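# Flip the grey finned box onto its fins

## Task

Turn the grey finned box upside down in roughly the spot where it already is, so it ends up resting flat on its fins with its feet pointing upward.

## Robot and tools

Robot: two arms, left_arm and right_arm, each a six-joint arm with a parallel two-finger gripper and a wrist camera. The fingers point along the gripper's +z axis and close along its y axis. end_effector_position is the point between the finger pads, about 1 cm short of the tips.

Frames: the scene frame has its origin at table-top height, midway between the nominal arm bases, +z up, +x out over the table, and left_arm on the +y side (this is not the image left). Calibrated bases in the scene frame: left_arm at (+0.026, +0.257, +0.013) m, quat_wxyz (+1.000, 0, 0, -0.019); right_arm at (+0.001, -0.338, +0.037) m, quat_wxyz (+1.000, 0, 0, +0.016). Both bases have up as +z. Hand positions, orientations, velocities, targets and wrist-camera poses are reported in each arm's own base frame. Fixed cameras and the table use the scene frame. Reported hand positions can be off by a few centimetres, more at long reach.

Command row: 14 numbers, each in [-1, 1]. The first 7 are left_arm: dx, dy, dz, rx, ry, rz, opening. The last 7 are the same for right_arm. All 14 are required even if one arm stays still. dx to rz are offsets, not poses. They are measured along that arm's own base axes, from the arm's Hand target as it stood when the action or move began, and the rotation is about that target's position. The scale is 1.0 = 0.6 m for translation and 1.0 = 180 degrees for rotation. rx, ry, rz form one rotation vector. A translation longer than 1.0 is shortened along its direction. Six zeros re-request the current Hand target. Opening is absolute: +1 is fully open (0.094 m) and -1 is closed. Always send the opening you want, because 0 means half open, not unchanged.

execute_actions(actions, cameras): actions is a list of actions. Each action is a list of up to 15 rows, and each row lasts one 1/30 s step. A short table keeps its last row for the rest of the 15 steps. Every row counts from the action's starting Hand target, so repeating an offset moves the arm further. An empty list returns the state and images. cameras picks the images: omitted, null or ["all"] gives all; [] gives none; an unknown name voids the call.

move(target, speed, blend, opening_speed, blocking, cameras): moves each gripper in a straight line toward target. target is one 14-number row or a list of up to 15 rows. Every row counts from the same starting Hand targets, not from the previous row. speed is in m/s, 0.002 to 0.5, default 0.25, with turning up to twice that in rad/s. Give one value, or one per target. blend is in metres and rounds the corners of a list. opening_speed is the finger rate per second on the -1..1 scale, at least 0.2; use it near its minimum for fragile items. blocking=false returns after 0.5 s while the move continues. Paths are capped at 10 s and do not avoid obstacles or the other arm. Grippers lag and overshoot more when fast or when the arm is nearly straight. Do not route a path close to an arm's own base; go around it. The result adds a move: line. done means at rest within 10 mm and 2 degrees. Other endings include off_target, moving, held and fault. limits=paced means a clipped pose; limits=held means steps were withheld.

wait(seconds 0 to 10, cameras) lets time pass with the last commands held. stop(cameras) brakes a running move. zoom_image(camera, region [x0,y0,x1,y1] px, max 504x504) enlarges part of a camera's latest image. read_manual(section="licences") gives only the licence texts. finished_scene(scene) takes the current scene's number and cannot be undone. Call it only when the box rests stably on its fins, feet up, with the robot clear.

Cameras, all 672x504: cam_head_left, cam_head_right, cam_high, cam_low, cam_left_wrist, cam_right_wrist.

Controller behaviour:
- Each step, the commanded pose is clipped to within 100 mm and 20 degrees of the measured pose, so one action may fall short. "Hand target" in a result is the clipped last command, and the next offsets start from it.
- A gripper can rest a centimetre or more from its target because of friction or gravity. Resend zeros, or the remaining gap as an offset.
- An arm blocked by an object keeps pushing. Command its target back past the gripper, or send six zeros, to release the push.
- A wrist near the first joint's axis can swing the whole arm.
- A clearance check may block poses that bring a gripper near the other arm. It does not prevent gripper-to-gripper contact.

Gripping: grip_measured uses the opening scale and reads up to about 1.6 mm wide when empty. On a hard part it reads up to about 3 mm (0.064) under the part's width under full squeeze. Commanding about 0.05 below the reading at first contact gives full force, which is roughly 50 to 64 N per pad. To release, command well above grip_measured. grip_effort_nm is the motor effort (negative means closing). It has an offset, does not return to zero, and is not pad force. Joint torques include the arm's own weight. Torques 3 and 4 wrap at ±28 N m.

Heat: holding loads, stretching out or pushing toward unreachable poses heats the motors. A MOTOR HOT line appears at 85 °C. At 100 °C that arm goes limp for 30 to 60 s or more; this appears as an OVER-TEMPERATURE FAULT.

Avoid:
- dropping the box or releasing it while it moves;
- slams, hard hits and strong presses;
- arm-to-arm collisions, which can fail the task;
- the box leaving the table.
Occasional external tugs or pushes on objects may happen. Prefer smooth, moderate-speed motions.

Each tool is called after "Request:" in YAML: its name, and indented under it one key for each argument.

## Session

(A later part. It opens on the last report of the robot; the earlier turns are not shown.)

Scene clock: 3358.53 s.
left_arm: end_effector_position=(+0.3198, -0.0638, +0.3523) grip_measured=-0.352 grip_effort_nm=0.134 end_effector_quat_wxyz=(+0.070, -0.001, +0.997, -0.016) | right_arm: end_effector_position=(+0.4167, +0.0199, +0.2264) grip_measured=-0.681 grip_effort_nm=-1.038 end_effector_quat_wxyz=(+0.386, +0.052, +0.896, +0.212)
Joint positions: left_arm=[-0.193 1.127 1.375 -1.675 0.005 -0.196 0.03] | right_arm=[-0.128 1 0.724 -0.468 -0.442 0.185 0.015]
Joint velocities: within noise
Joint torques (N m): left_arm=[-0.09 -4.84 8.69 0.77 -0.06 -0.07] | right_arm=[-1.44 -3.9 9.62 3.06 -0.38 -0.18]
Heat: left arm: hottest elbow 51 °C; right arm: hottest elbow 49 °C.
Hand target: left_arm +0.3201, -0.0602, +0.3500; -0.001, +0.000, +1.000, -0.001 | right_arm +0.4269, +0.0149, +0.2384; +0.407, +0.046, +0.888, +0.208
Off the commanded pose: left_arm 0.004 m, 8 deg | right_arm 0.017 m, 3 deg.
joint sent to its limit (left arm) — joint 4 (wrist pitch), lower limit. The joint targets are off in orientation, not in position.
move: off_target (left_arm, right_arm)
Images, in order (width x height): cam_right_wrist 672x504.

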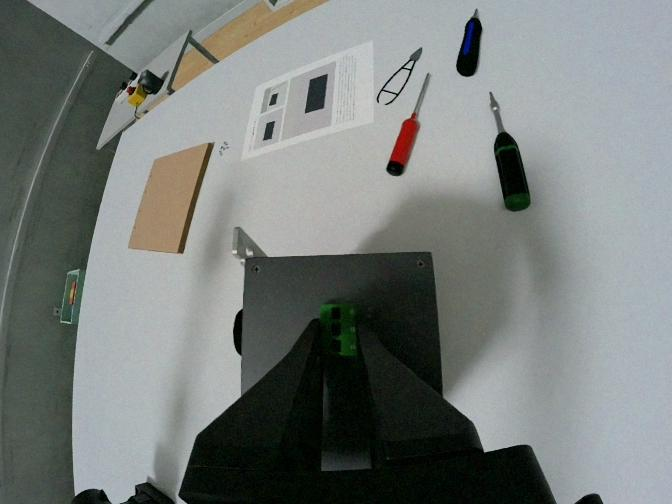

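Request:
move:
  target:
    - [0,0,0,0,0,0,-0.35,0.016,-0.047,-0.0115,0.0467,-0.0016,0,-0.9]
    - [0,0,0,0,0,0,-0.35,0.0195,-0.0872,-0.0327,0.0934,-0.0032,0,-0.9]
  speed: 0.05
  blend: 0.01
  cameras: ["cam_right_wrist"]

Request:
zoom_image:
  camera: "cam_right_wrist"
  region: [250, 240, 430, 400]

Scene clock: 3379.67 s.
left_arm: end_effector_position=(+0.3198, -0.0638, +0.3523) grip_measured=-0.352 grip_effort_nm=0.129 end_effector_quat_wxyz=(+0.070, -0.001, +0.997, -0.016) | right_arm: end_effector_position=(+0.4285, -0.0373, +0.2014) grip_measured=-0.683 grip_effort_nm=-1.038 end_effector_quat_wxyz=(+0.383, +0.107, +0.856, +0.329)
Joint positions: left_arm=[-0.193 1.127 1.375 -1.675 0.005 -0.196 0.03] | right_arm=[-0.375 1.152 0.7 -0.324 -0.795 0.223 0.015]
Joint velocities: within noise
Joint torques (N m): left_arm=[0.09 -4.84 8.7 0.79 -0.05 -0.06] | right_arm=[0.32 -5.95 9.62 3.07 -0.98 0.21]
Heat: left arm: hottest elbow 51 °C; right arm: hottest elbow 51 °C.
Hand target: left_arm +0.3201, -0.0602, +0.3500; -0.001, +0.000, +1.000, -0.001 | right_arm +0.4386, -0.0376, +0.2188; +0.401, +0.105, +0.846, +0.336
Off the commanded pose: left_arm 0.004 m, 8 deg | right_arm 0.020 m, 2 deg.
joint sent to its limit (left arm) — joint 4 (wrist pitch), lower limit. The joint targets are off in orientation, not in position.
move: off_target (left_arm, right_arm)
Images, in order (width x height): cam_right_wrist 672x504.

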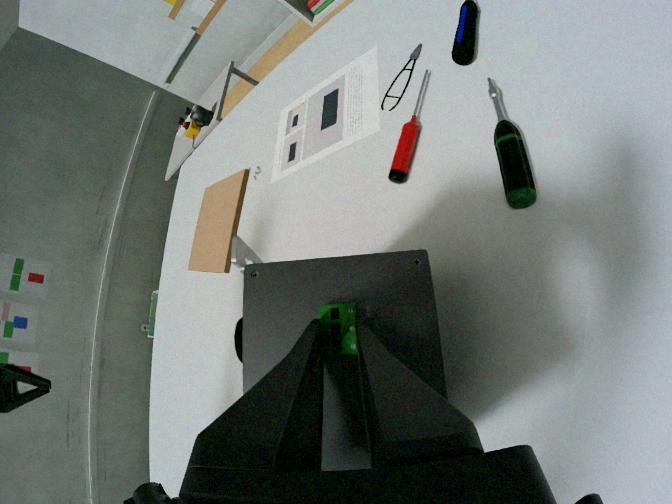

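Scaled by 2.800 from the camera's 672x504 image, which has a finer 960x720 frame.

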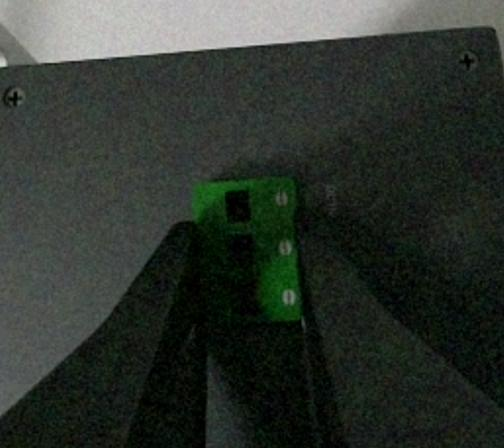

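Request:
move:
  target:
    - [0,0,0,0,0,0,-0.35,0.004,-0.0485,-0.0323,0.0442,0.0046,0,-0.9]
    - [0,0,0,0,0,0,-0.35,0.0075,-0.0922,-0.0697,0.0884,0.0093,0,-0.9]
  speed: 0.05
  blend: 0.01
  cameras: ["cam_right_wrist"]

Request:
zoom_image:
  camera: "cam_right_wrist"
  region: [250, 240, 430, 400]

Scene clock: 3450.03 s.
left_arm: end_effector_position=(+0.3198, -0.0638, +0.3523) grip_measured=-0.352 grip_effort_nm=0.134 end_effector_quat_wxyz=(+0.070, -0.001, +0.997, -0.016) | right_arm: end_effector_position=(+0.4328, -0.0955, +0.1561) grip_measured=-0.683 grip_effort_nm=-1.043 end_effector_quat_wxyz=(+0.362, +0.173, +0.806, +0.435)
Joint positions: left_arm=[-0.193 1.127 1.375 -1.675 0.005 -0.196 0.03] | right_arm=[-0.564 1.385 0.7 -0.17 -1.074 0.297 0.015]
Joint velocities: within noise
Joint torques (N m): left_arm=[0.03 -4.78 8.7 0.77 -0.05 -0.06] | right_arm=[-0.21 -9.17 9.22 1.87 -1.62 0.35]
Heat: left arm: hottest elbow 51 °C; right arm: hottest elbow 50 °C.
Hand target: left_arm +0.3201, -0.0602, +0.3500; -0.001, +0.000, +1.000, -0.001 | right_arm +0.4431, -0.0929, +0.1770; +0.370, +0.164, +0.797, +0.448
Off the commanded pose: left_arm 0.004 m, 8 deg | right_arm 0.023 m, 2 deg.
joint sent to its limit (left arm) — joint 4 (wrist pitch), lower limit. The joint targets are off in orientation, not in position.
move: off_target (left_arm, right_arm)
Images, in order (width x height): cam_right_wrist 672x504.

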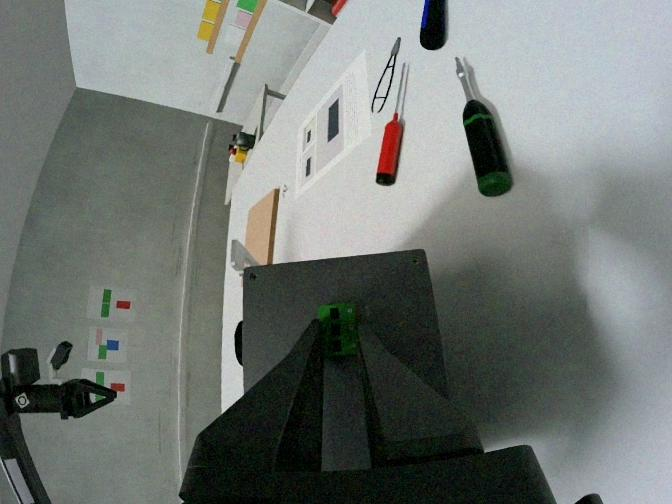

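Scaled by 2.800 from the camera's 672x504 image, which has a finer 960x720 frame.

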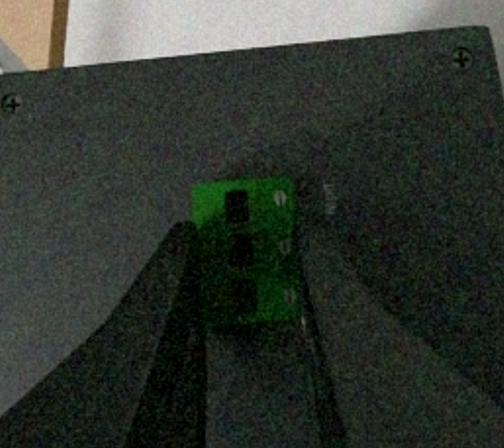

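Request:
move:
  target:
    - [0,0,0,0,0,0,-0.35,0.0045,-0.0387,-0.0503,0.0442,0.0046,0,-0.9]
    - [0,0,0,0,0,0,-0.35,0.0072,-0.0713,-0.1025,0.0884,0.0093,0,-0.9]
  speed: 0.05
  blend: 0.01
  cameras: ["cam_right_wrist","cam_head_right"]

Request:
zoom_image:
  camera: "cam_right_wrist"
  region: [250, 240, 430, 400]

Scene clock: 3486.37 s.
left_arm: end_effector_position=(+0.3198, -0.0638, +0.3523) grip_measured=-0.352 grip_effort_nm=0.134 end_effector_quat_wxyz=(+0.070, -0.001, +0.997, -0.016) | right_arm: end_effector_position=(+0.4341, -0.1322, +0.0884) grip_measured=-0.683 grip_effort_nm=-1.038 end_effector_quat_wxyz=(+0.317, +0.239, +0.740, +0.543)
Joint positions: left_arm=[-0.193 1.127 1.375 -1.675 0.005 -0.196 0.03] | right_arm=[-0.668 1.688 0.712 0.081 -1.299 0.477 0.015]
Joint velocities: within noise
Joint torques (N m): left_arm=[0.09 -4.89 8.72 0.8 -0.05 -0.06] | right_arm=[-0.09 -12.86 7.51 2.26 -1.84 0.35]
Heat: left arm: hottest elbow 50 °C; right arm: hottest elbow 50 °C.
Hand target: left_arm +0.3201, -0.0602, +0.3500; -0.001, +0.000, +1.000, -0.001 | right_arm +0.4474, -0.1357, +0.1155; +0.332, +0.220, +0.733, +0.552
Off the commanded pose: left_arm 0.004 m, 8 deg | right_arm 0.030 m, 3 deg.
joint sent to its limit (left arm) — joint 4 (wrist pitch), lower limit. The joint targets are off in orientation, not in position.
move: off_target (left_arm, right_arm)
Images, in order (width x height): cam_head_right 672x504, cam_right_wrist 672x504.

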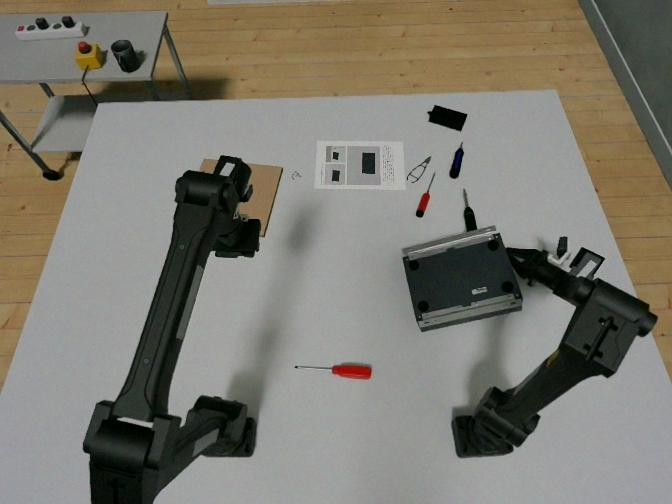

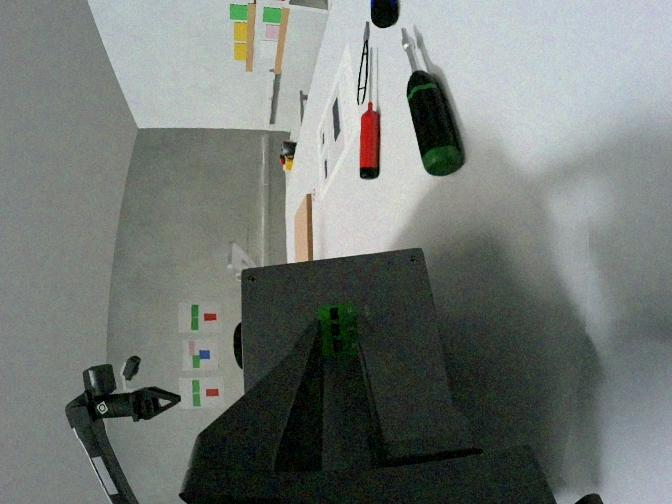

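Scaled by 2.800 from the camera's 672x504 image, which has a finer 960x720 frame.

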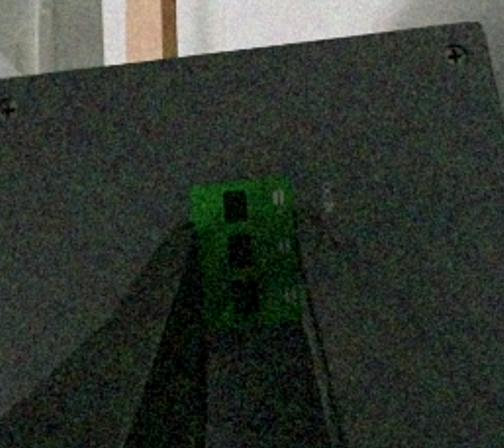

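Request:
move:
  target:
    - [0,0,0,0,0,0,-0.35,0.0035,-0.0255,-0.0542,0.0442,0.0046,0,-0.9]
    - [0,0,0,0,0,0,-0.35,0.0047,-0.0397,-0.0992,0.0773,0.0081,0,-0.9]
  speed: 0.05
  blend: 0.01
  cameras: ["cam_right_wrist","cam_low","cam_high"]

Request:
zoom_image:
  camera: "cam_right_wrist"
  region: [250, 240, 430, 400]

Scene clock: 3523.80 s.
left_arm: end_effector_position=(+0.3198, -0.0638, +0.3523) grip_measured=-0.352 grip_effort_nm=0.129 end_effector_quat_wxyz=(+0.070, -0.001, +0.997, -0.016) | right_arm: end_effector_position=(+0.4376, -0.1527, +0.0274) grip_measured=-0.683 grip_effort_nm=-1.043 end_effector_quat_wxyz=(+0.269, +0.284, +0.676, +0.624)
Joint positions: left_arm=[-0.193 1.127 1.375 -1.675 0.005 -0.196 0.03] | right_arm=[-0.712 1.987 0.737 0.567 -1.451 0.883 0.015]
Joint velocities: within noise
Joint torques (N m): left_arm=[0.09 -4.89 8.69 0.75 -0.06 -0.07] | right_arm=[-0.38 -16.26 5.24 2.74 -1.43 0.42]
Heat: left arm: hottest elbow 50 °C; right arm: hottest elbow 48 °C.
Hand target: left_arm +0.3201, -0.0602, +0.3500; -0.001, +0.000, +1.000, -0.001 | right_arm +0.4502, -0.1593, +0.0559; +0.294, +0.266, +0.664, +0.634
Off the commanded pose: left_arm 0.004 m, 8 deg | right_arm 0.032 m, 4 deg.
joint sent to its limit (left arm) — joint 4 (wrist pitch), lower limit. The joint targets are off in orientation, not in position.
move: off_target (left_arm, right_arm)
Images, in order (width x height): cam_high 672x504, cam_low 672x504, cam_right_wrist 672x504.

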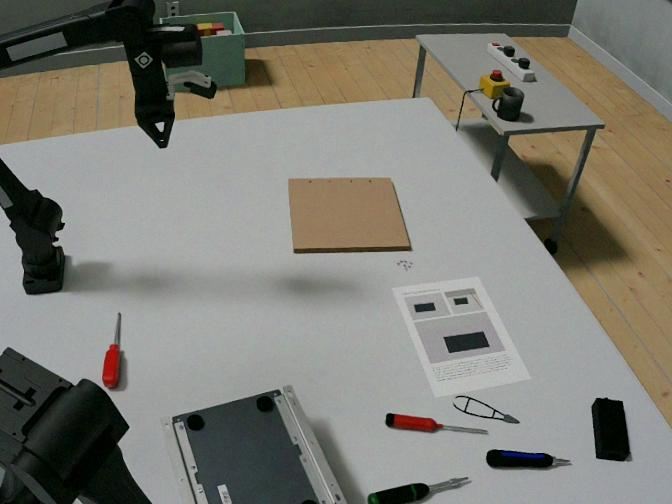

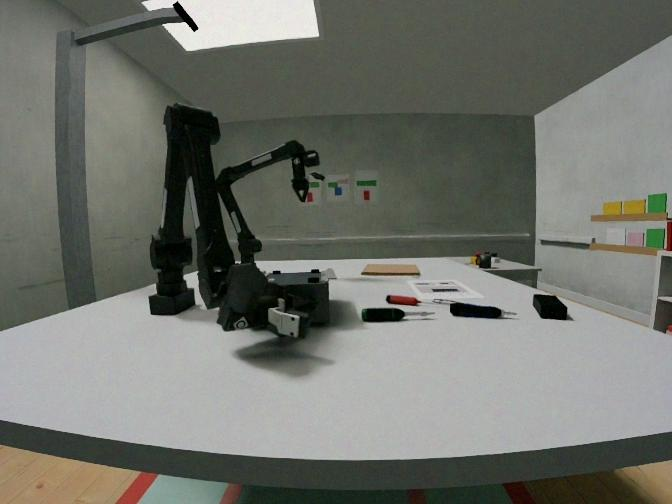

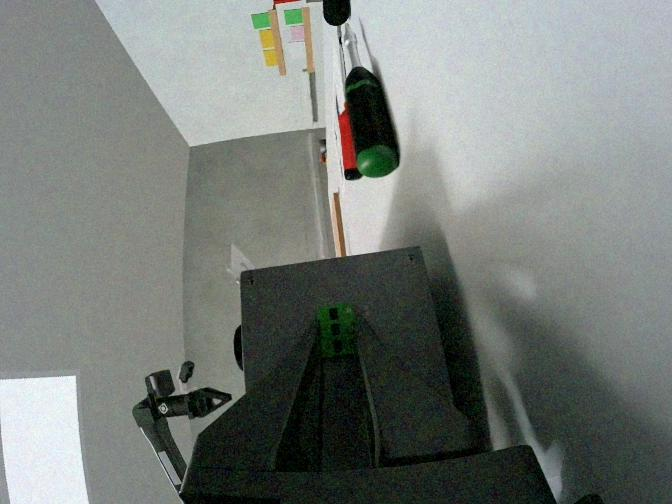

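Scaled by 2.800 from the camera's 672x504 image, which has a finer 960x720 frame.

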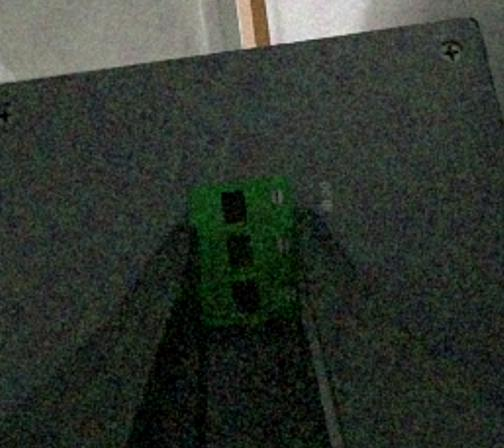

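Request:
zoom_image:
  camera: "cam_low"
  region: [200, 240, 360, 360]

Scaled by 3.150.

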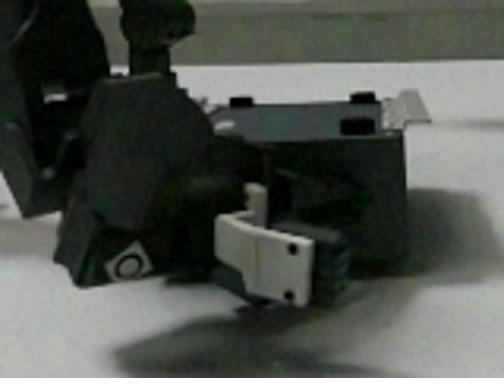

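Request:
move:
  target: [0,0,0,0,0,0,-0.35,0,0,0,0,0,0,-0.3]
  opening_speed: 0.2
  speed: 0.05
  cameras: ["cam_right_wrist","cam_low"]

Request:
zoom_image:
  camera: "cam_low"
  region: [200, 240, 360, 360]

Scene clock: 3542.90 s.
left_arm: end_effector_position=(+0.3198, -0.0638, +0.3523) grip_measured=-0.352 grip_effort_nm=0.134 end_effector_quat_wxyz=(+0.070, -0.001, +0.997, -0.016) | right_arm: end_effector_position=(+0.4398, -0.1551, +0.0246) grip_measured=-0.299 grip_effort_nm=-0.061 end_effector_quat_wxyz=(+0.265, +0.308, +0.656, +0.635)
Joint positions: left_arm=[-0.193 1.127 1.375 -1.675 0.005 -0.196 0.03] | right_arm=[-0.712 2.054 0.713 0.942 -1.438 1.219 0.033]
Joint velocities: within noise
Joint torques (N m): left_arm=[0.09 -4.78 8.69 0.8 -0.06 -0.07] | right_arm=[0.21 -17.85 4.16 3.75 -1.32 0.12]
Heat: left arm: hottest elbow 50 °C; right arm: hottest elbow 46 °C.
Hand target: left_arm +0.3201, -0.0602, +0.3500; -0.001, +0.000, +1.000, -0.001 | right_arm +0.4503, -0.1594, +0.0560; +0.294, +0.265, +0.664, +0.634
Off the commanded pose: left_arm 0.004 m, 8 deg | right_arm 0.033 m, 6 deg.
joint sent to its limit (left arm) — joint 4 (wrist pitch), lower limit. The joint targets are off in orientation, not in position.
move: off_target (left_arm, right_arm)
Images, in order (width x height): cam_low 672x504, cam_right_wrist 672x504.

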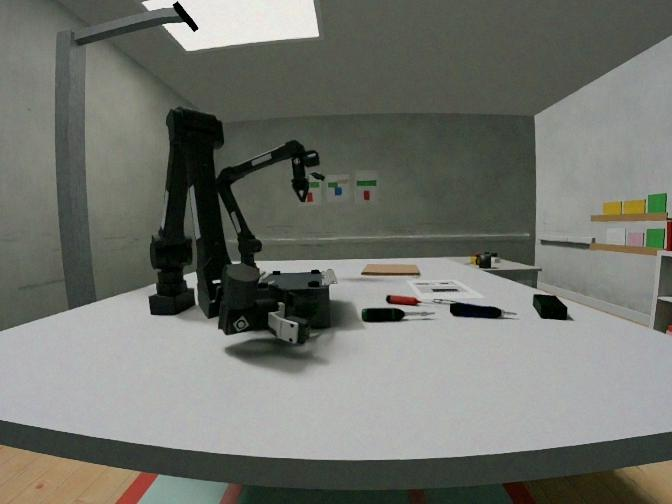

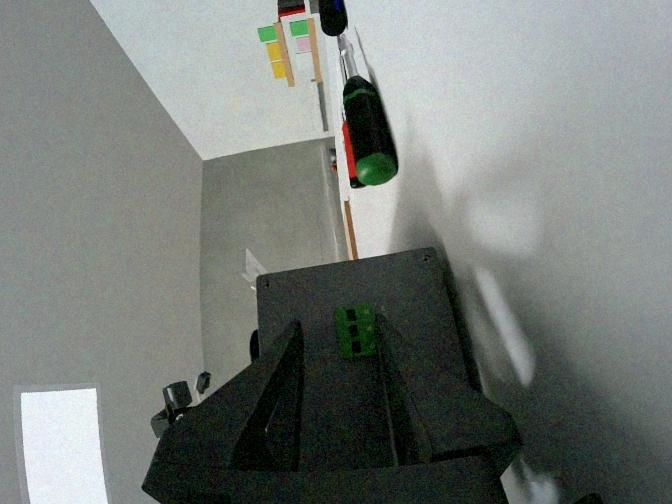

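Scaled by 3.150.

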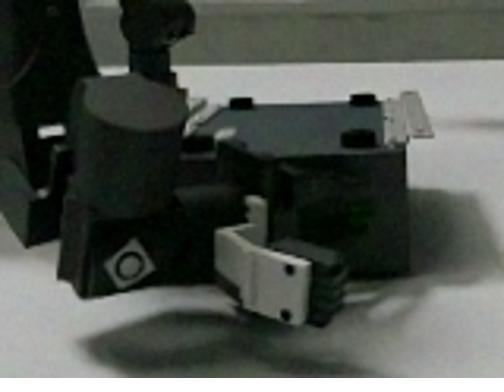

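Request:
move:
  target: [0,0,0,0,0,0,-0.35,0,0,0,0,0,0,0.1]
  opening_speed: 0.2
  speed: 0.05
  cameras: ["cam_right_wrist","cam_low"]

Request:
zoom_image:
  camera: "cam_low"
  region: [200, 240, 360, 360]

Scene clock: 3551.00 s.
left_arm: end_effector_position=(+0.3198, -0.0638, +0.3523) grip_measured=-0.352 grip_effort_nm=0.134 end_effector_quat_wxyz=(+0.070, -0.001, +0.997, -0.016) | right_arm: end_effector_position=(+0.4402, -0.1552, +0.0281) grip_measured=+0.100 grip_effort_nm=-0.042 end_effector_quat_wxyz=(+0.268, +0.303, +0.656, +0.637)
Joint positions: left_arm=[-0.193 1.127 1.375 -1.675 0.005 -0.196 0.03] | right_arm=[-0.712 2.054 0.713 0.977 -1.444 1.245 0.052]
Joint velocities: within noise
Joint torques (N m): left_arm=[0.15 -4.78 8.69 0.81 -0.05 -0.06] | right_arm=[-0.15 -16.44 4.1 3.08 -0.99 0.09]
Heat: left arm: hottest elbow 50 °C; right arm: hottest elbow 45 °C.
Hand target: left_arm +0.3201, -0.0602, +0.3500; -0.001, +0.000, +1.000, -0.001 | right_arm +0.4503, -0.1594, +0.0561; +0.294, +0.266, +0.664, +0.634
Off the commanded pose: left_arm 0.004 m, 8 deg | right_arm 0.030 m, 5 deg.
joint sent to its limit (left arm) — joint 4 (wrist pitch), lower limit. The joint targets are off in orientation, not in position.
move: off_target (left_arm, right_arm)
Images, in order (width x height): cam_low 672x504, cam_right_wrist 672x504.

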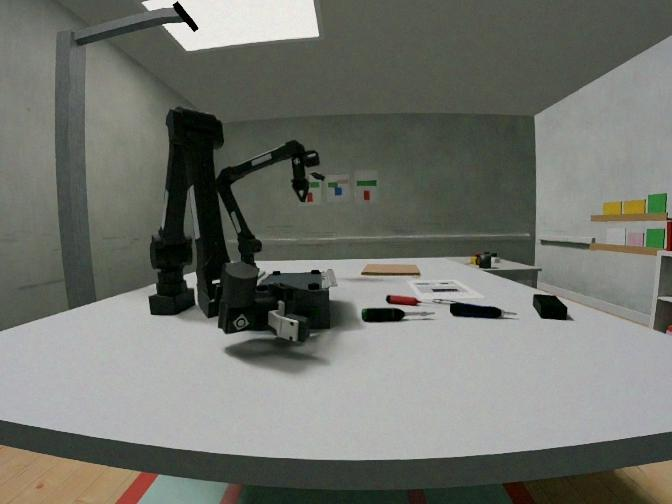

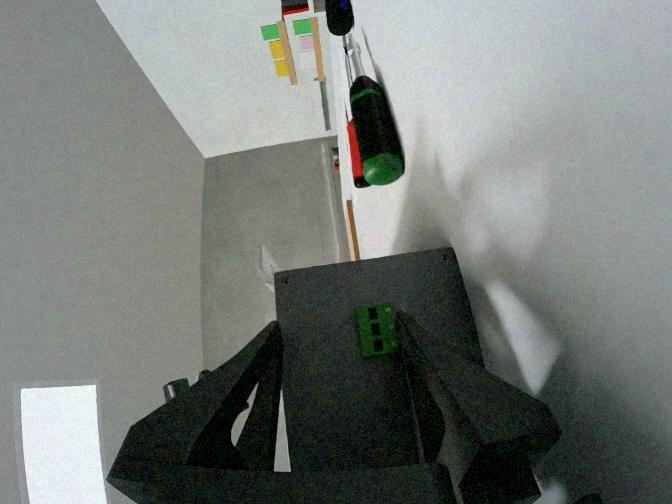

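Scaled by 3.150.

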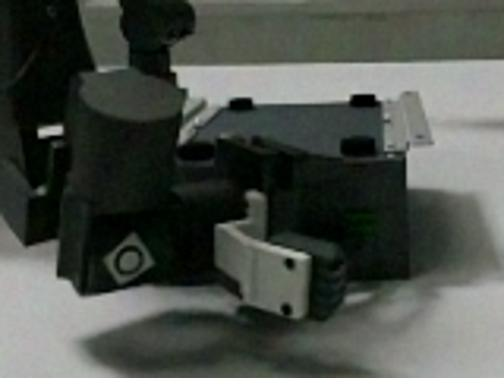

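Request:
move:
  target: [0,0,0,0,0,0,-0.35,0,0,-0.025,0,0,0,0.3]
  opening_speed: 0.25
  speed: 0.03
  cameras: ["cam_right_wrist"]

Request:
zoom_image:
  camera: "cam_right_wrist"
  region: [260, 230, 520, 430]

Scene clock: 3558.60 s.
left_arm: end_effector_position=(+0.3198, -0.0638, +0.3523) grip_measured=-0.352 grip_effort_nm=0.134 end_effector_quat_wxyz=(+0.070, -0.001, +0.997, -0.016) | right_arm: end_effector_position=(+0.4396, -0.1543, +0.0320) grip_measured=+0.299 grip_effort_nm=0.037 end_effector_quat_wxyz=(+0.278, +0.285, +0.660, +0.637)
Joint positions: left_arm=[-0.193 1.127 1.375 -1.675 0.005 -0.196 0.03] | right_arm=[-0.712 2.058 0.713 1.031 -1.458 1.255 0.061]
Joint velocities: within noise
Joint torques (N m): left_arm=[0.03 -4.95 8.69 0.76 -0.05 -0.06] | right_arm=[-0.09 -13.33 4.74 2.88 -0.32 -0.03]
Heat: left arm: hottest elbow 50 °C; right arm: hottest elbow 45 °C.
Hand target: left_arm +0.3201, -0.0602, +0.3500; -0.001, +0.000, +1.000, -0.001 | right_arm +0.4503, -0.1594, +0.0411; +0.294, +0.265, +0.665, +0.634
Off the commanded pose: left_arm 0.004 m, 8 deg | right_arm 0.015 m, 3 deg.
joint sent to its limit (left arm) — joint 4 (wrist pitch), lower limit. The joint targets are off in orientation, not in position.
move: off_target (left_arm, right_arm)
Images, in order (width x height): cam_right_wrist 672x504.

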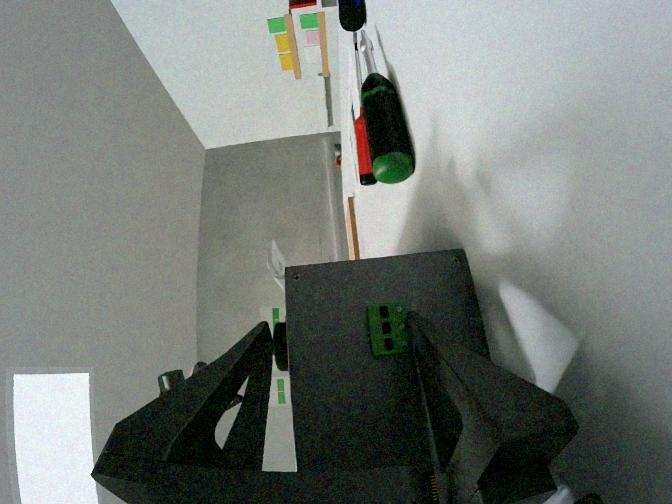

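Scaled by 1.938 from the camera's 672x504 image, which has a finer 960x720 frame.

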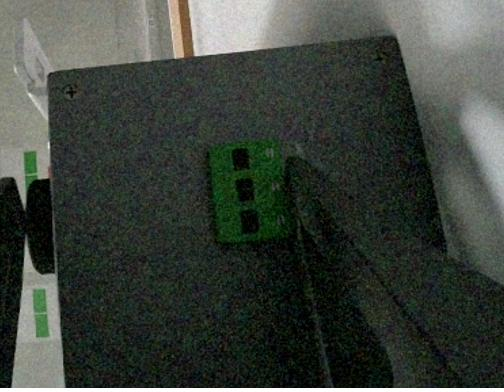

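Request:
move:
  target:
    - [0,0,0,0,0,0,-0.35,0,0,-0.0117,0,0,0,0.3]
    - [0,0,0,0,0,0,-0.35,-0.06,-0.058,-0.0117,0,0,0,0.3]
    - [0,0,0,0,0,0,-0.35,-0.12,-0.13,0.03,0,0,0,0.3]
    - [0,0,0,0,0,0,-0.35,-0.12,-0.18,0.25,0,0,0,0.3]
  speed: [0.03,0.06,0.12,0.15]
  blend: [0,0.01,0.02,0]
  cameras: ["cam_right_wrist","cam_head_left","cam_low"]

Scene clock: 3576.87 s.
left_arm: end_effector_position=(+0.3198, -0.0638, +0.3523) grip_measured=-0.352 grip_effort_nm=0.134 end_effector_quat_wxyz=(+0.070, -0.001, +0.997, -0.016) | right_arm: end_effector_position=(+0.3772, -0.2540, +0.1809) grip_measured=+0.299 grip_effort_nm=0.032 end_effector_quat_wxyz=(+0.343, +0.318, +0.631, +0.619)
Joint positions: left_arm=[-0.193 1.127 1.375 -1.675 0.005 -0.196 0.03] | right_arm=[-0.979 1.676 0.717 0.874 -1.578 1.447 0.061]
Joint velocities: within noise
Joint torques (N m): left_arm=[-0.03 -4.84 8.7 0.77 -0.05 -0.06] | right_arm=[-1.85 -11.05 7.53 1.33 -0.22 -0.07]
Heat: left arm: hottest elbow 50 °C; right arm: hottest elbow 44 °C.
Hand target: left_arm +0.3201, -0.0602, +0.3500; -0.001, +0.000, +1.000, -0.001 | right_arm +0.3783, -0.2674, +0.1911; +0.294, +0.266, +0.664, +0.634
Off the commanded pose: left_arm 0.004 m, 8 deg | right_arm 0.017 m, 9 deg.
joint sent to its limit (left arm) — joint 4 (wrist pitch), lower limit. The joint targets are off in orientation, not in position.
joint sent to its limit (right arm) — joint 5 (wrist yaw), lower limit. The joint targets are off in orientation, not in position.
move: off_target (left_arm, right_arm)
Images, in order (width x height): cam_head_left 672x504, cam_low 672x504, cam_right_wrist 672x504.

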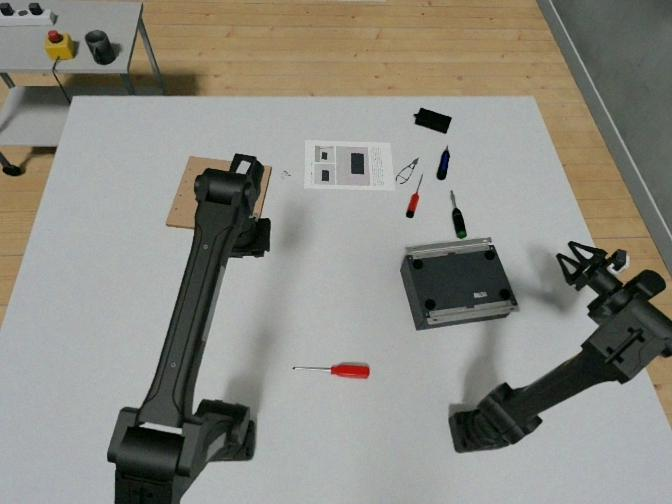

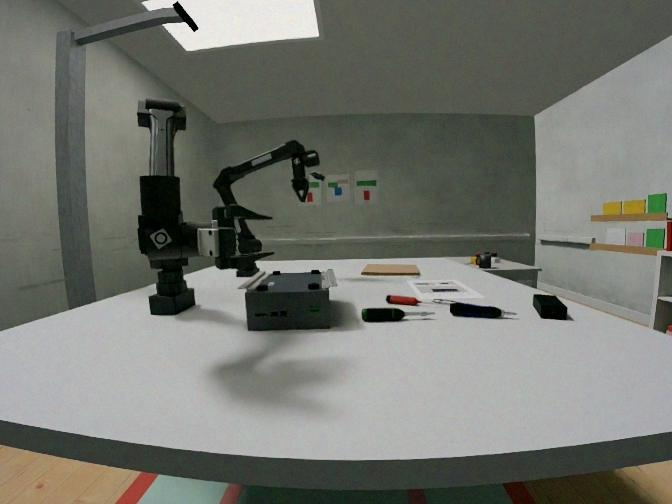

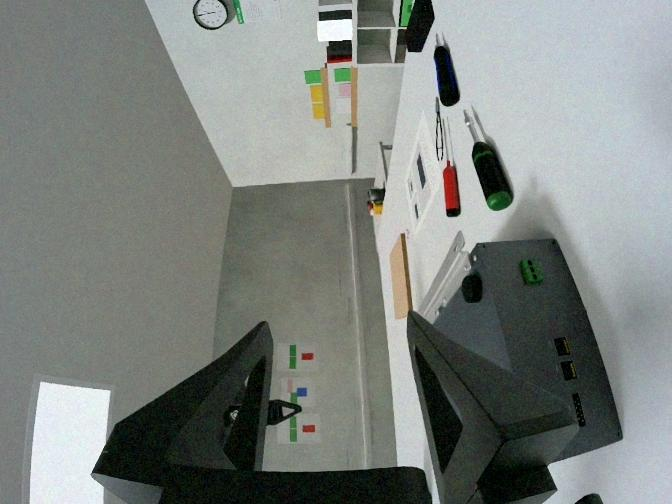

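Request:
move:
  target:
    - [0,0,0,0,0,0,-0.35,-0.006,0,0.03,-0.191,0.464,-0.183,0.45]
    - [0,0,0,0,0,0,-0.35,-0.006,0.04,-0.2,-0.191,0.464,-0.183,0.45]
  speed: [0.2,0.12]
  opening_speed: 0.8
  blend: 0.02
  cameras: ["cam_right_wrist","cam_head_right","cam_low"]

Scene clock: 3707.30 s.
left_arm: end_effector_position=(+0.3198, -0.0638, +0.3523) grip_measured=-0.352 grip_effort_nm=0.134 end_effector_quat_wxyz=(+0.070, -0.001, +0.997, -0.016) | right_arm: end_effector_position=(+0.3682, -0.2459, +0.0725) grip_measured=+0.449 grip_effort_nm=0.061 end_effector_quat_wxyz=(-0.005, +0.680, +0.734, +0.001)
Joint positions: left_arm=[-0.193 1.127 1.375 -1.675 0.005 -0.196 0.03] | right_arm=[-0.589 1.629 1.12 -1.071 -0.004 0.905 0.068]
Joint velocities: within noise
Joint torques (N m): left_arm=[0.09 -4.78 8.73 0.76 -0.05 -0.05] | right_arm=[0.5 -11.99 6.91 0.69 0.18 0.06]
Heat: left arm: hottest elbow 50 °C; right arm: hottest elbow 46 °C.
Hand target: left_arm +0.3201, -0.0602, +0.3500; -0.001, +0.000, +1.000, -0.001 | right_arm +0.3747, -0.2434, +0.0711; -0.001, +0.678, +0.735, +0.000
Off the commanded pose: left_arm 0.004 m, 8 deg | right_arm 0.007 m, 1 deg.
joint sent to its limit (left arm) — joint 4 (wrist pitch), lower limit. The joint targets are off in orientation, not in position.
move: off_target (left_arm); limits=paced
Images, in order (width x height): cam_head_right 672x504, cam_low 672x504, cam_right_wrist 672x504.

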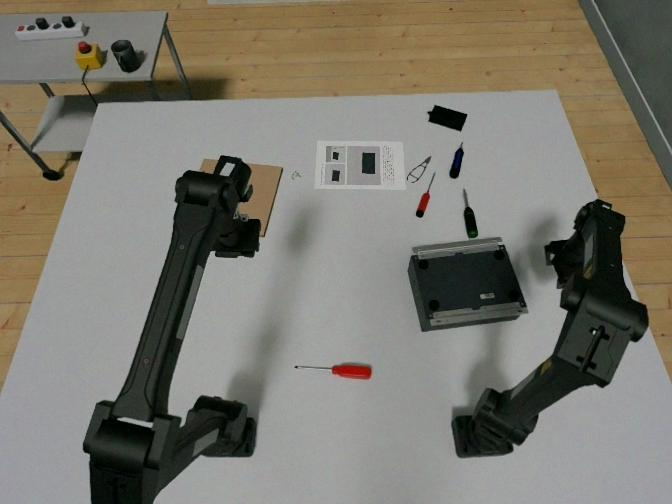

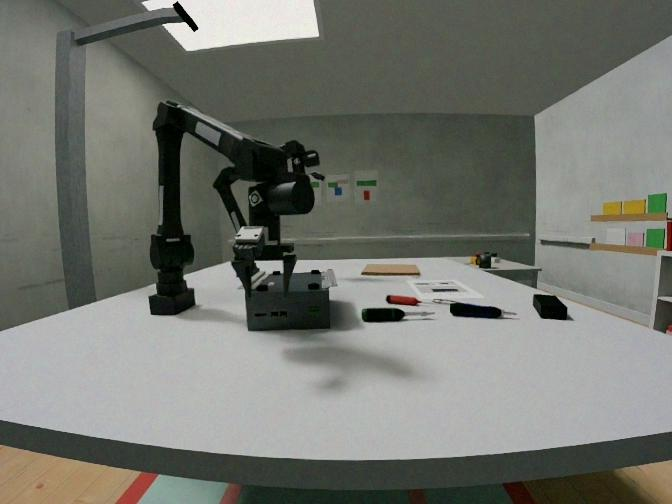

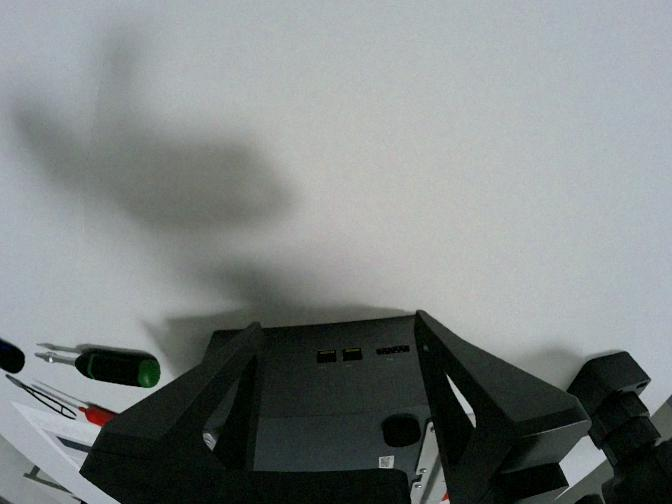

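Request:
move:
  target:
    - [0,0,0,0,0,0,-0.35,0.03,-0.028,0,0,0,0,0.45]
    - [0,0,0,0,0,0,-0.35,0.03,-0.028,-0.1318,0,0,0,0.45]
    - [0,0,0,0,0,0,-0.35,0.03,0.05,-0.1318,0,0,0,0.45]
  speed: [0.1,0.1,0.05]
  blend: [0.01,0.01,0]
  cameras: ["cam_right_wrist","cam_low"]

Request:
zoom_image:
  camera: "cam_low"
  region: [200, 240, 360, 360]

Scene clock: 3746.00 s.
left_arm: end_effector_position=(+0.3198, -0.0638, +0.3523) grip_measured=-0.352 grip_effort_nm=0.134 end_effector_quat_wxyz=(+0.070, -0.001, +0.997, -0.016) | right_arm: end_effector_position=(+0.3863, -0.2161, -0.0131) grip_measured=+0.449 grip_effort_nm=0.066 end_effector_quat_wxyz=(-0.012, +0.679, +0.734, -0.001)
Joint positions: left_arm=[-0.193 1.127 1.375 -1.675 0.005 -0.196 0.03] | right_arm=[-0.51 1.773 1.041 -0.864 -0.004 0.983 0.068]
Joint velocities: within noise
Joint torques (N m): left_arm=[-0.03 -4.84 8.7 0.81 -0.05 -0.07] | right_arm=[0.62 -14.27 5.65 0.81 0.14 0.07]
Heat: left arm: hottest elbow 50 °C; right arm: hottest elbow 44 °C.
Hand target: left_arm +0.3201, -0.0602, +0.3500; -0.001, +0.000, +1.000, -0.001 | right_arm +0.3927, -0.2134, -0.0079; -0.001, +0.678, +0.735, +0.000
Off the commanded pose: left_arm 0.004 m, 8 deg | right_arm 0.009 m, 1 deg.
joint sent to its limit (left arm) — joint 4 (wrist pitch), lower limit. The joint targets are off in orientation, not in position.
move: off_target (left_arm)
Images, in order (width x height): cam_low 672x504, cam_right_wrist 672x504.

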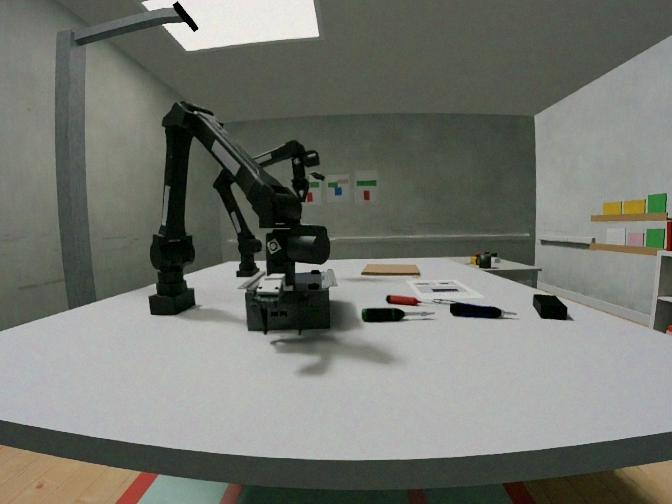

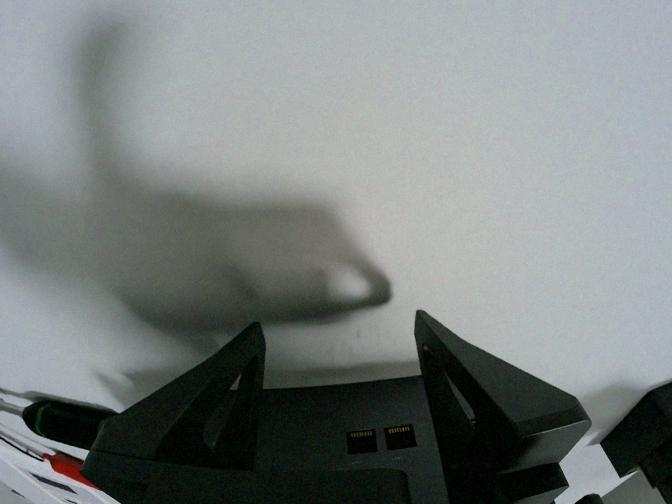

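Scaled by 3.150.

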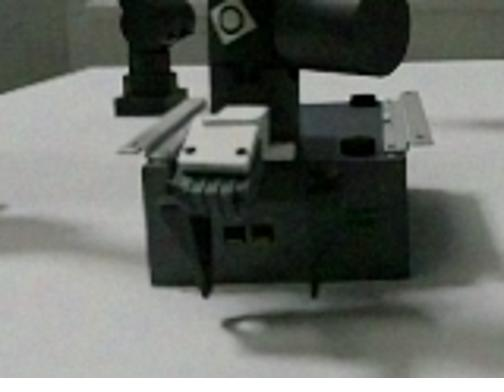

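Request:
move:
  target:
    - [0,0,0,0,0,0,-0.35,0.01,0.02,0.01,0,0,0,0.45]
    - [0,0,0,0,0,0,-0.35,0.014,0.1,0.01,0,0,0,0.45]
  speed: [0.03,0.045]
  blend: 0.008
  cameras: ["cam_right_wrist","cam_low","cam_head_right"]

Scene clock: 3758.80 s.
left_arm: end_effector_position=(+0.3198, -0.0638, +0.3523) grip_measured=-0.352 grip_effort_nm=0.134 end_effector_quat_wxyz=(+0.070, -0.001, +0.997, -0.016) | right_arm: end_effector_position=(+0.4003, -0.1792, +0.0040) grip_measured=+0.449 grip_effort_nm=0.056 end_effector_quat_wxyz=(+0.011, +0.678, +0.735, -0.004)
Joint positions: left_arm=[-0.193 1.127 1.375 -1.675 0.005 -0.196 0.03] | right_arm=[-0.414 1.711 1.01 -0.852 0.015 1.076 0.068]
Joint velocities: within noise
Joint torques (N m): left_arm=[0.03 -4.89 8.7 0.77 -0.05 -0.07] | right_arm=[2.84 -11.81 4.53 0.44 -0.58 0.46]
Heat: left arm: hottest elbow 50 °C; right arm: hottest elbow 44 °C.
Hand target: left_arm +0.3201, -0.0602, +0.3500; -0.001, +0.000, +1.000, -0.001 | right_arm +0.4010, -0.1534, -0.0021; -0.001, +0.678, +0.735, +0.000
Off the commanded pose: left_arm 0.004 m, 8 deg | right_arm 0.026 m, 1 deg.
joint sent to its limit (left arm) — joint 4 (wrist pitch), lower limit. The joint targets are off in orientation, not in position.
move: off_target (left_arm, right_arm)
Images, in order (width x height): cam_head_right 672x504, cam_low 672x504, cam_right_wrist 672x504.

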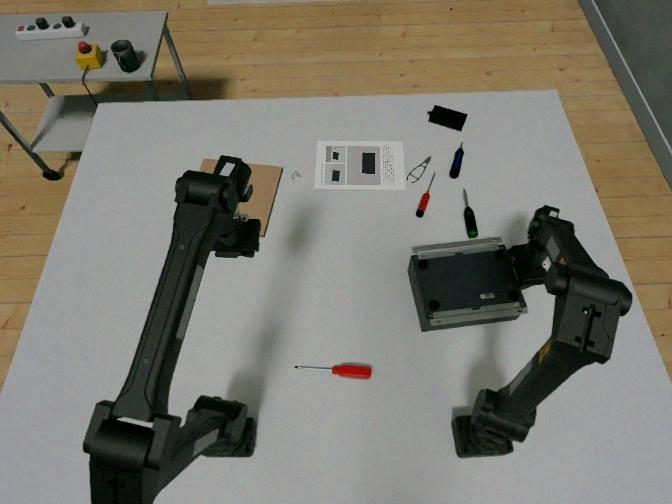

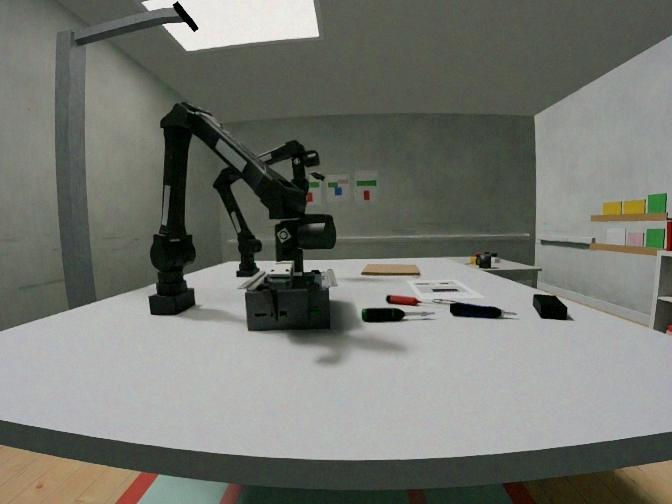

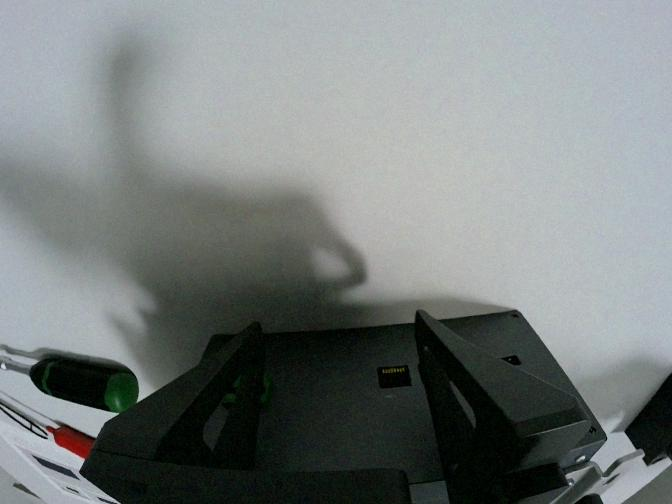

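Request:
move:
  target:
    - [0,0,0,0,0,0,-0.35,0,-0.07,0,0,0,0,0.45]
    - [0,0,0,0,0,0,-0.35,-0.022,-0.06,-0.005,0,0,0,0.45]
    - [0,0,0,0,0,0,-0.35,-0.02,0.02,-0.005,0,0,0,0.45]
    - [0,0,0,0,0,0,-0.35,-0.006,0.2,-0.005,0,0,0,0.45]
  speed: [0.08,0.08,0.06,0.06]
  blend: [0.008,0.008,0.02,0]
  cameras: ["cam_right_wrist","cam_head_right"]

Scene clock: 3776.53 s.
left_arm: end_effector_position=(+0.3198, -0.0638, +0.3523) grip_measured=-0.352 grip_effort_nm=0.134 end_effector_quat_wxyz=(+0.070, -0.001, +0.997, -0.016) | right_arm: end_effector_position=(+0.4007, -0.0639, +0.0039) grip_measured=+0.449 grip_effort_nm=0.051 end_effector_quat_wxyz=(+0.016, +0.681, +0.732, -0.005)
Joint positions: left_arm=[-0.193 1.127 1.375 -1.675 0.005 -0.196 0.03] | right_arm=[-0.146 1.639 0.912 -0.823 0.026 1.351 0.068]
Joint velocities: within noise
Joint torques (N m): left_arm=[0.03 -4.78 8.69 0.77 -0.05 -0.07] | right_arm=[4.25 -10.23 4.63 0.62 -1.05 0.5]
Heat: left arm: hottest elbow 50 °C; right arm: hottest elbow 43 °C.
Hand target: left_arm +0.3201, -0.0602, +0.3500; -0.001, +0.000, +1.000, -0.001 | right_arm +0.3976, -0.0334, -0.0050; -0.001, +0.678, +0.735, +0.000
Off the commanded pose: left_arm 0.004 m, 8 deg | right_arm 0.032 m, 2 deg.
joint sent to its limit (left arm) — joint 4 (wrist pitch), lower limit. The joint targets are off in orientation, not in position.
move: off_target (left_arm, right_arm); blend cut to 0.0074 m at target 1, 0.0074 m at target 2
Images, in order (width x height): cam_head_right 672x504, cam_right_wrist 672x504.

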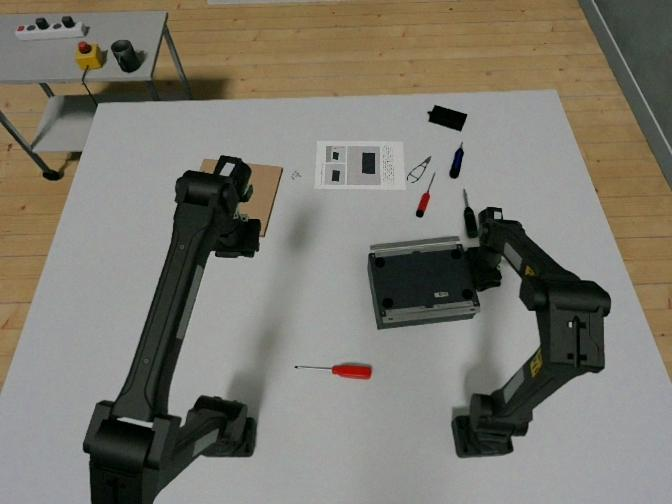

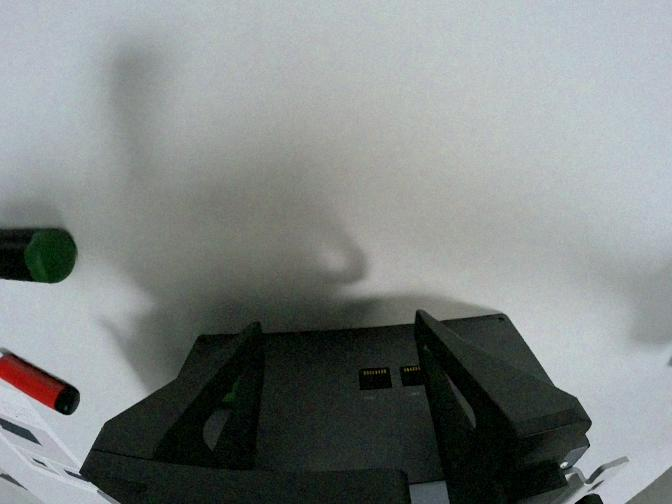

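Request:
move:
  target: [0,0,0,0,0,0,-0.35,0.013,0.366,-0.005,0,0,0,0.45]
  speed: 0.06
  cameras: ["cam_right_wrist","cam_head_left"]

Scene clock: 3789.83 s.
left_arm: end_effector_position=(+0.3198, -0.0638, +0.3523) grip_measured=-0.352 grip_effort_nm=0.134 end_effector_quat_wxyz=(+0.070, -0.001, +0.997, -0.016) | right_arm: end_effector_position=(+0.4035, +0.1501, +0.0010) grip_measured=+0.449 grip_effort_nm=0.056 end_effector_quat_wxyz=(+0.010, +0.688, +0.726, -0.006)
Joint positions: left_arm=[-0.193 1.127 1.375 -1.675 0.005 -0.196 0.03] | right_arm=[0.366 1.71 0.999 -0.862 0.022 1.884 0.068]
Joint velocities: within noise
Joint torques (N m): left_arm=[0.03 -4.84 8.68 0.77 -0.05 -0.07] | right_arm=[4.66 -8.23 8.28 0.94 -0.96 0.32]
Heat: left arm: hottest elbow 50 °C; right arm: hottest elbow 43 °C.
Hand target: left_arm +0.3201, -0.0602, +0.3500; -0.001, +0.000, +1.000, -0.001 | right_arm +0.4054, +0.1861, -0.0079; -0.001, +0.678, +0.735, +0.000
Off the commanded pose: left_arm 0.004 m, 8 deg | right_arm 0.037 m, 2 deg.
joint sent to its limit (left arm) — joint 4 (wrist pitch), lower limit. The joint targets are off in orientation, not in position.
move: off_target (left_arm, right_arm)
Images, in order (width x height): cam_head_left 672x504, cam_right_wrist 672x504.

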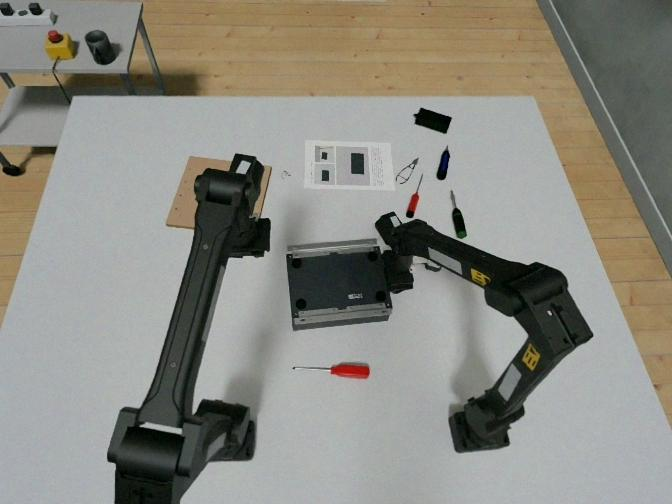

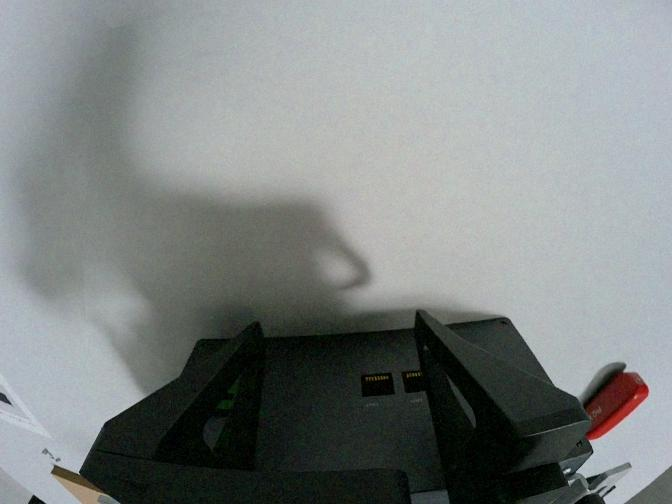

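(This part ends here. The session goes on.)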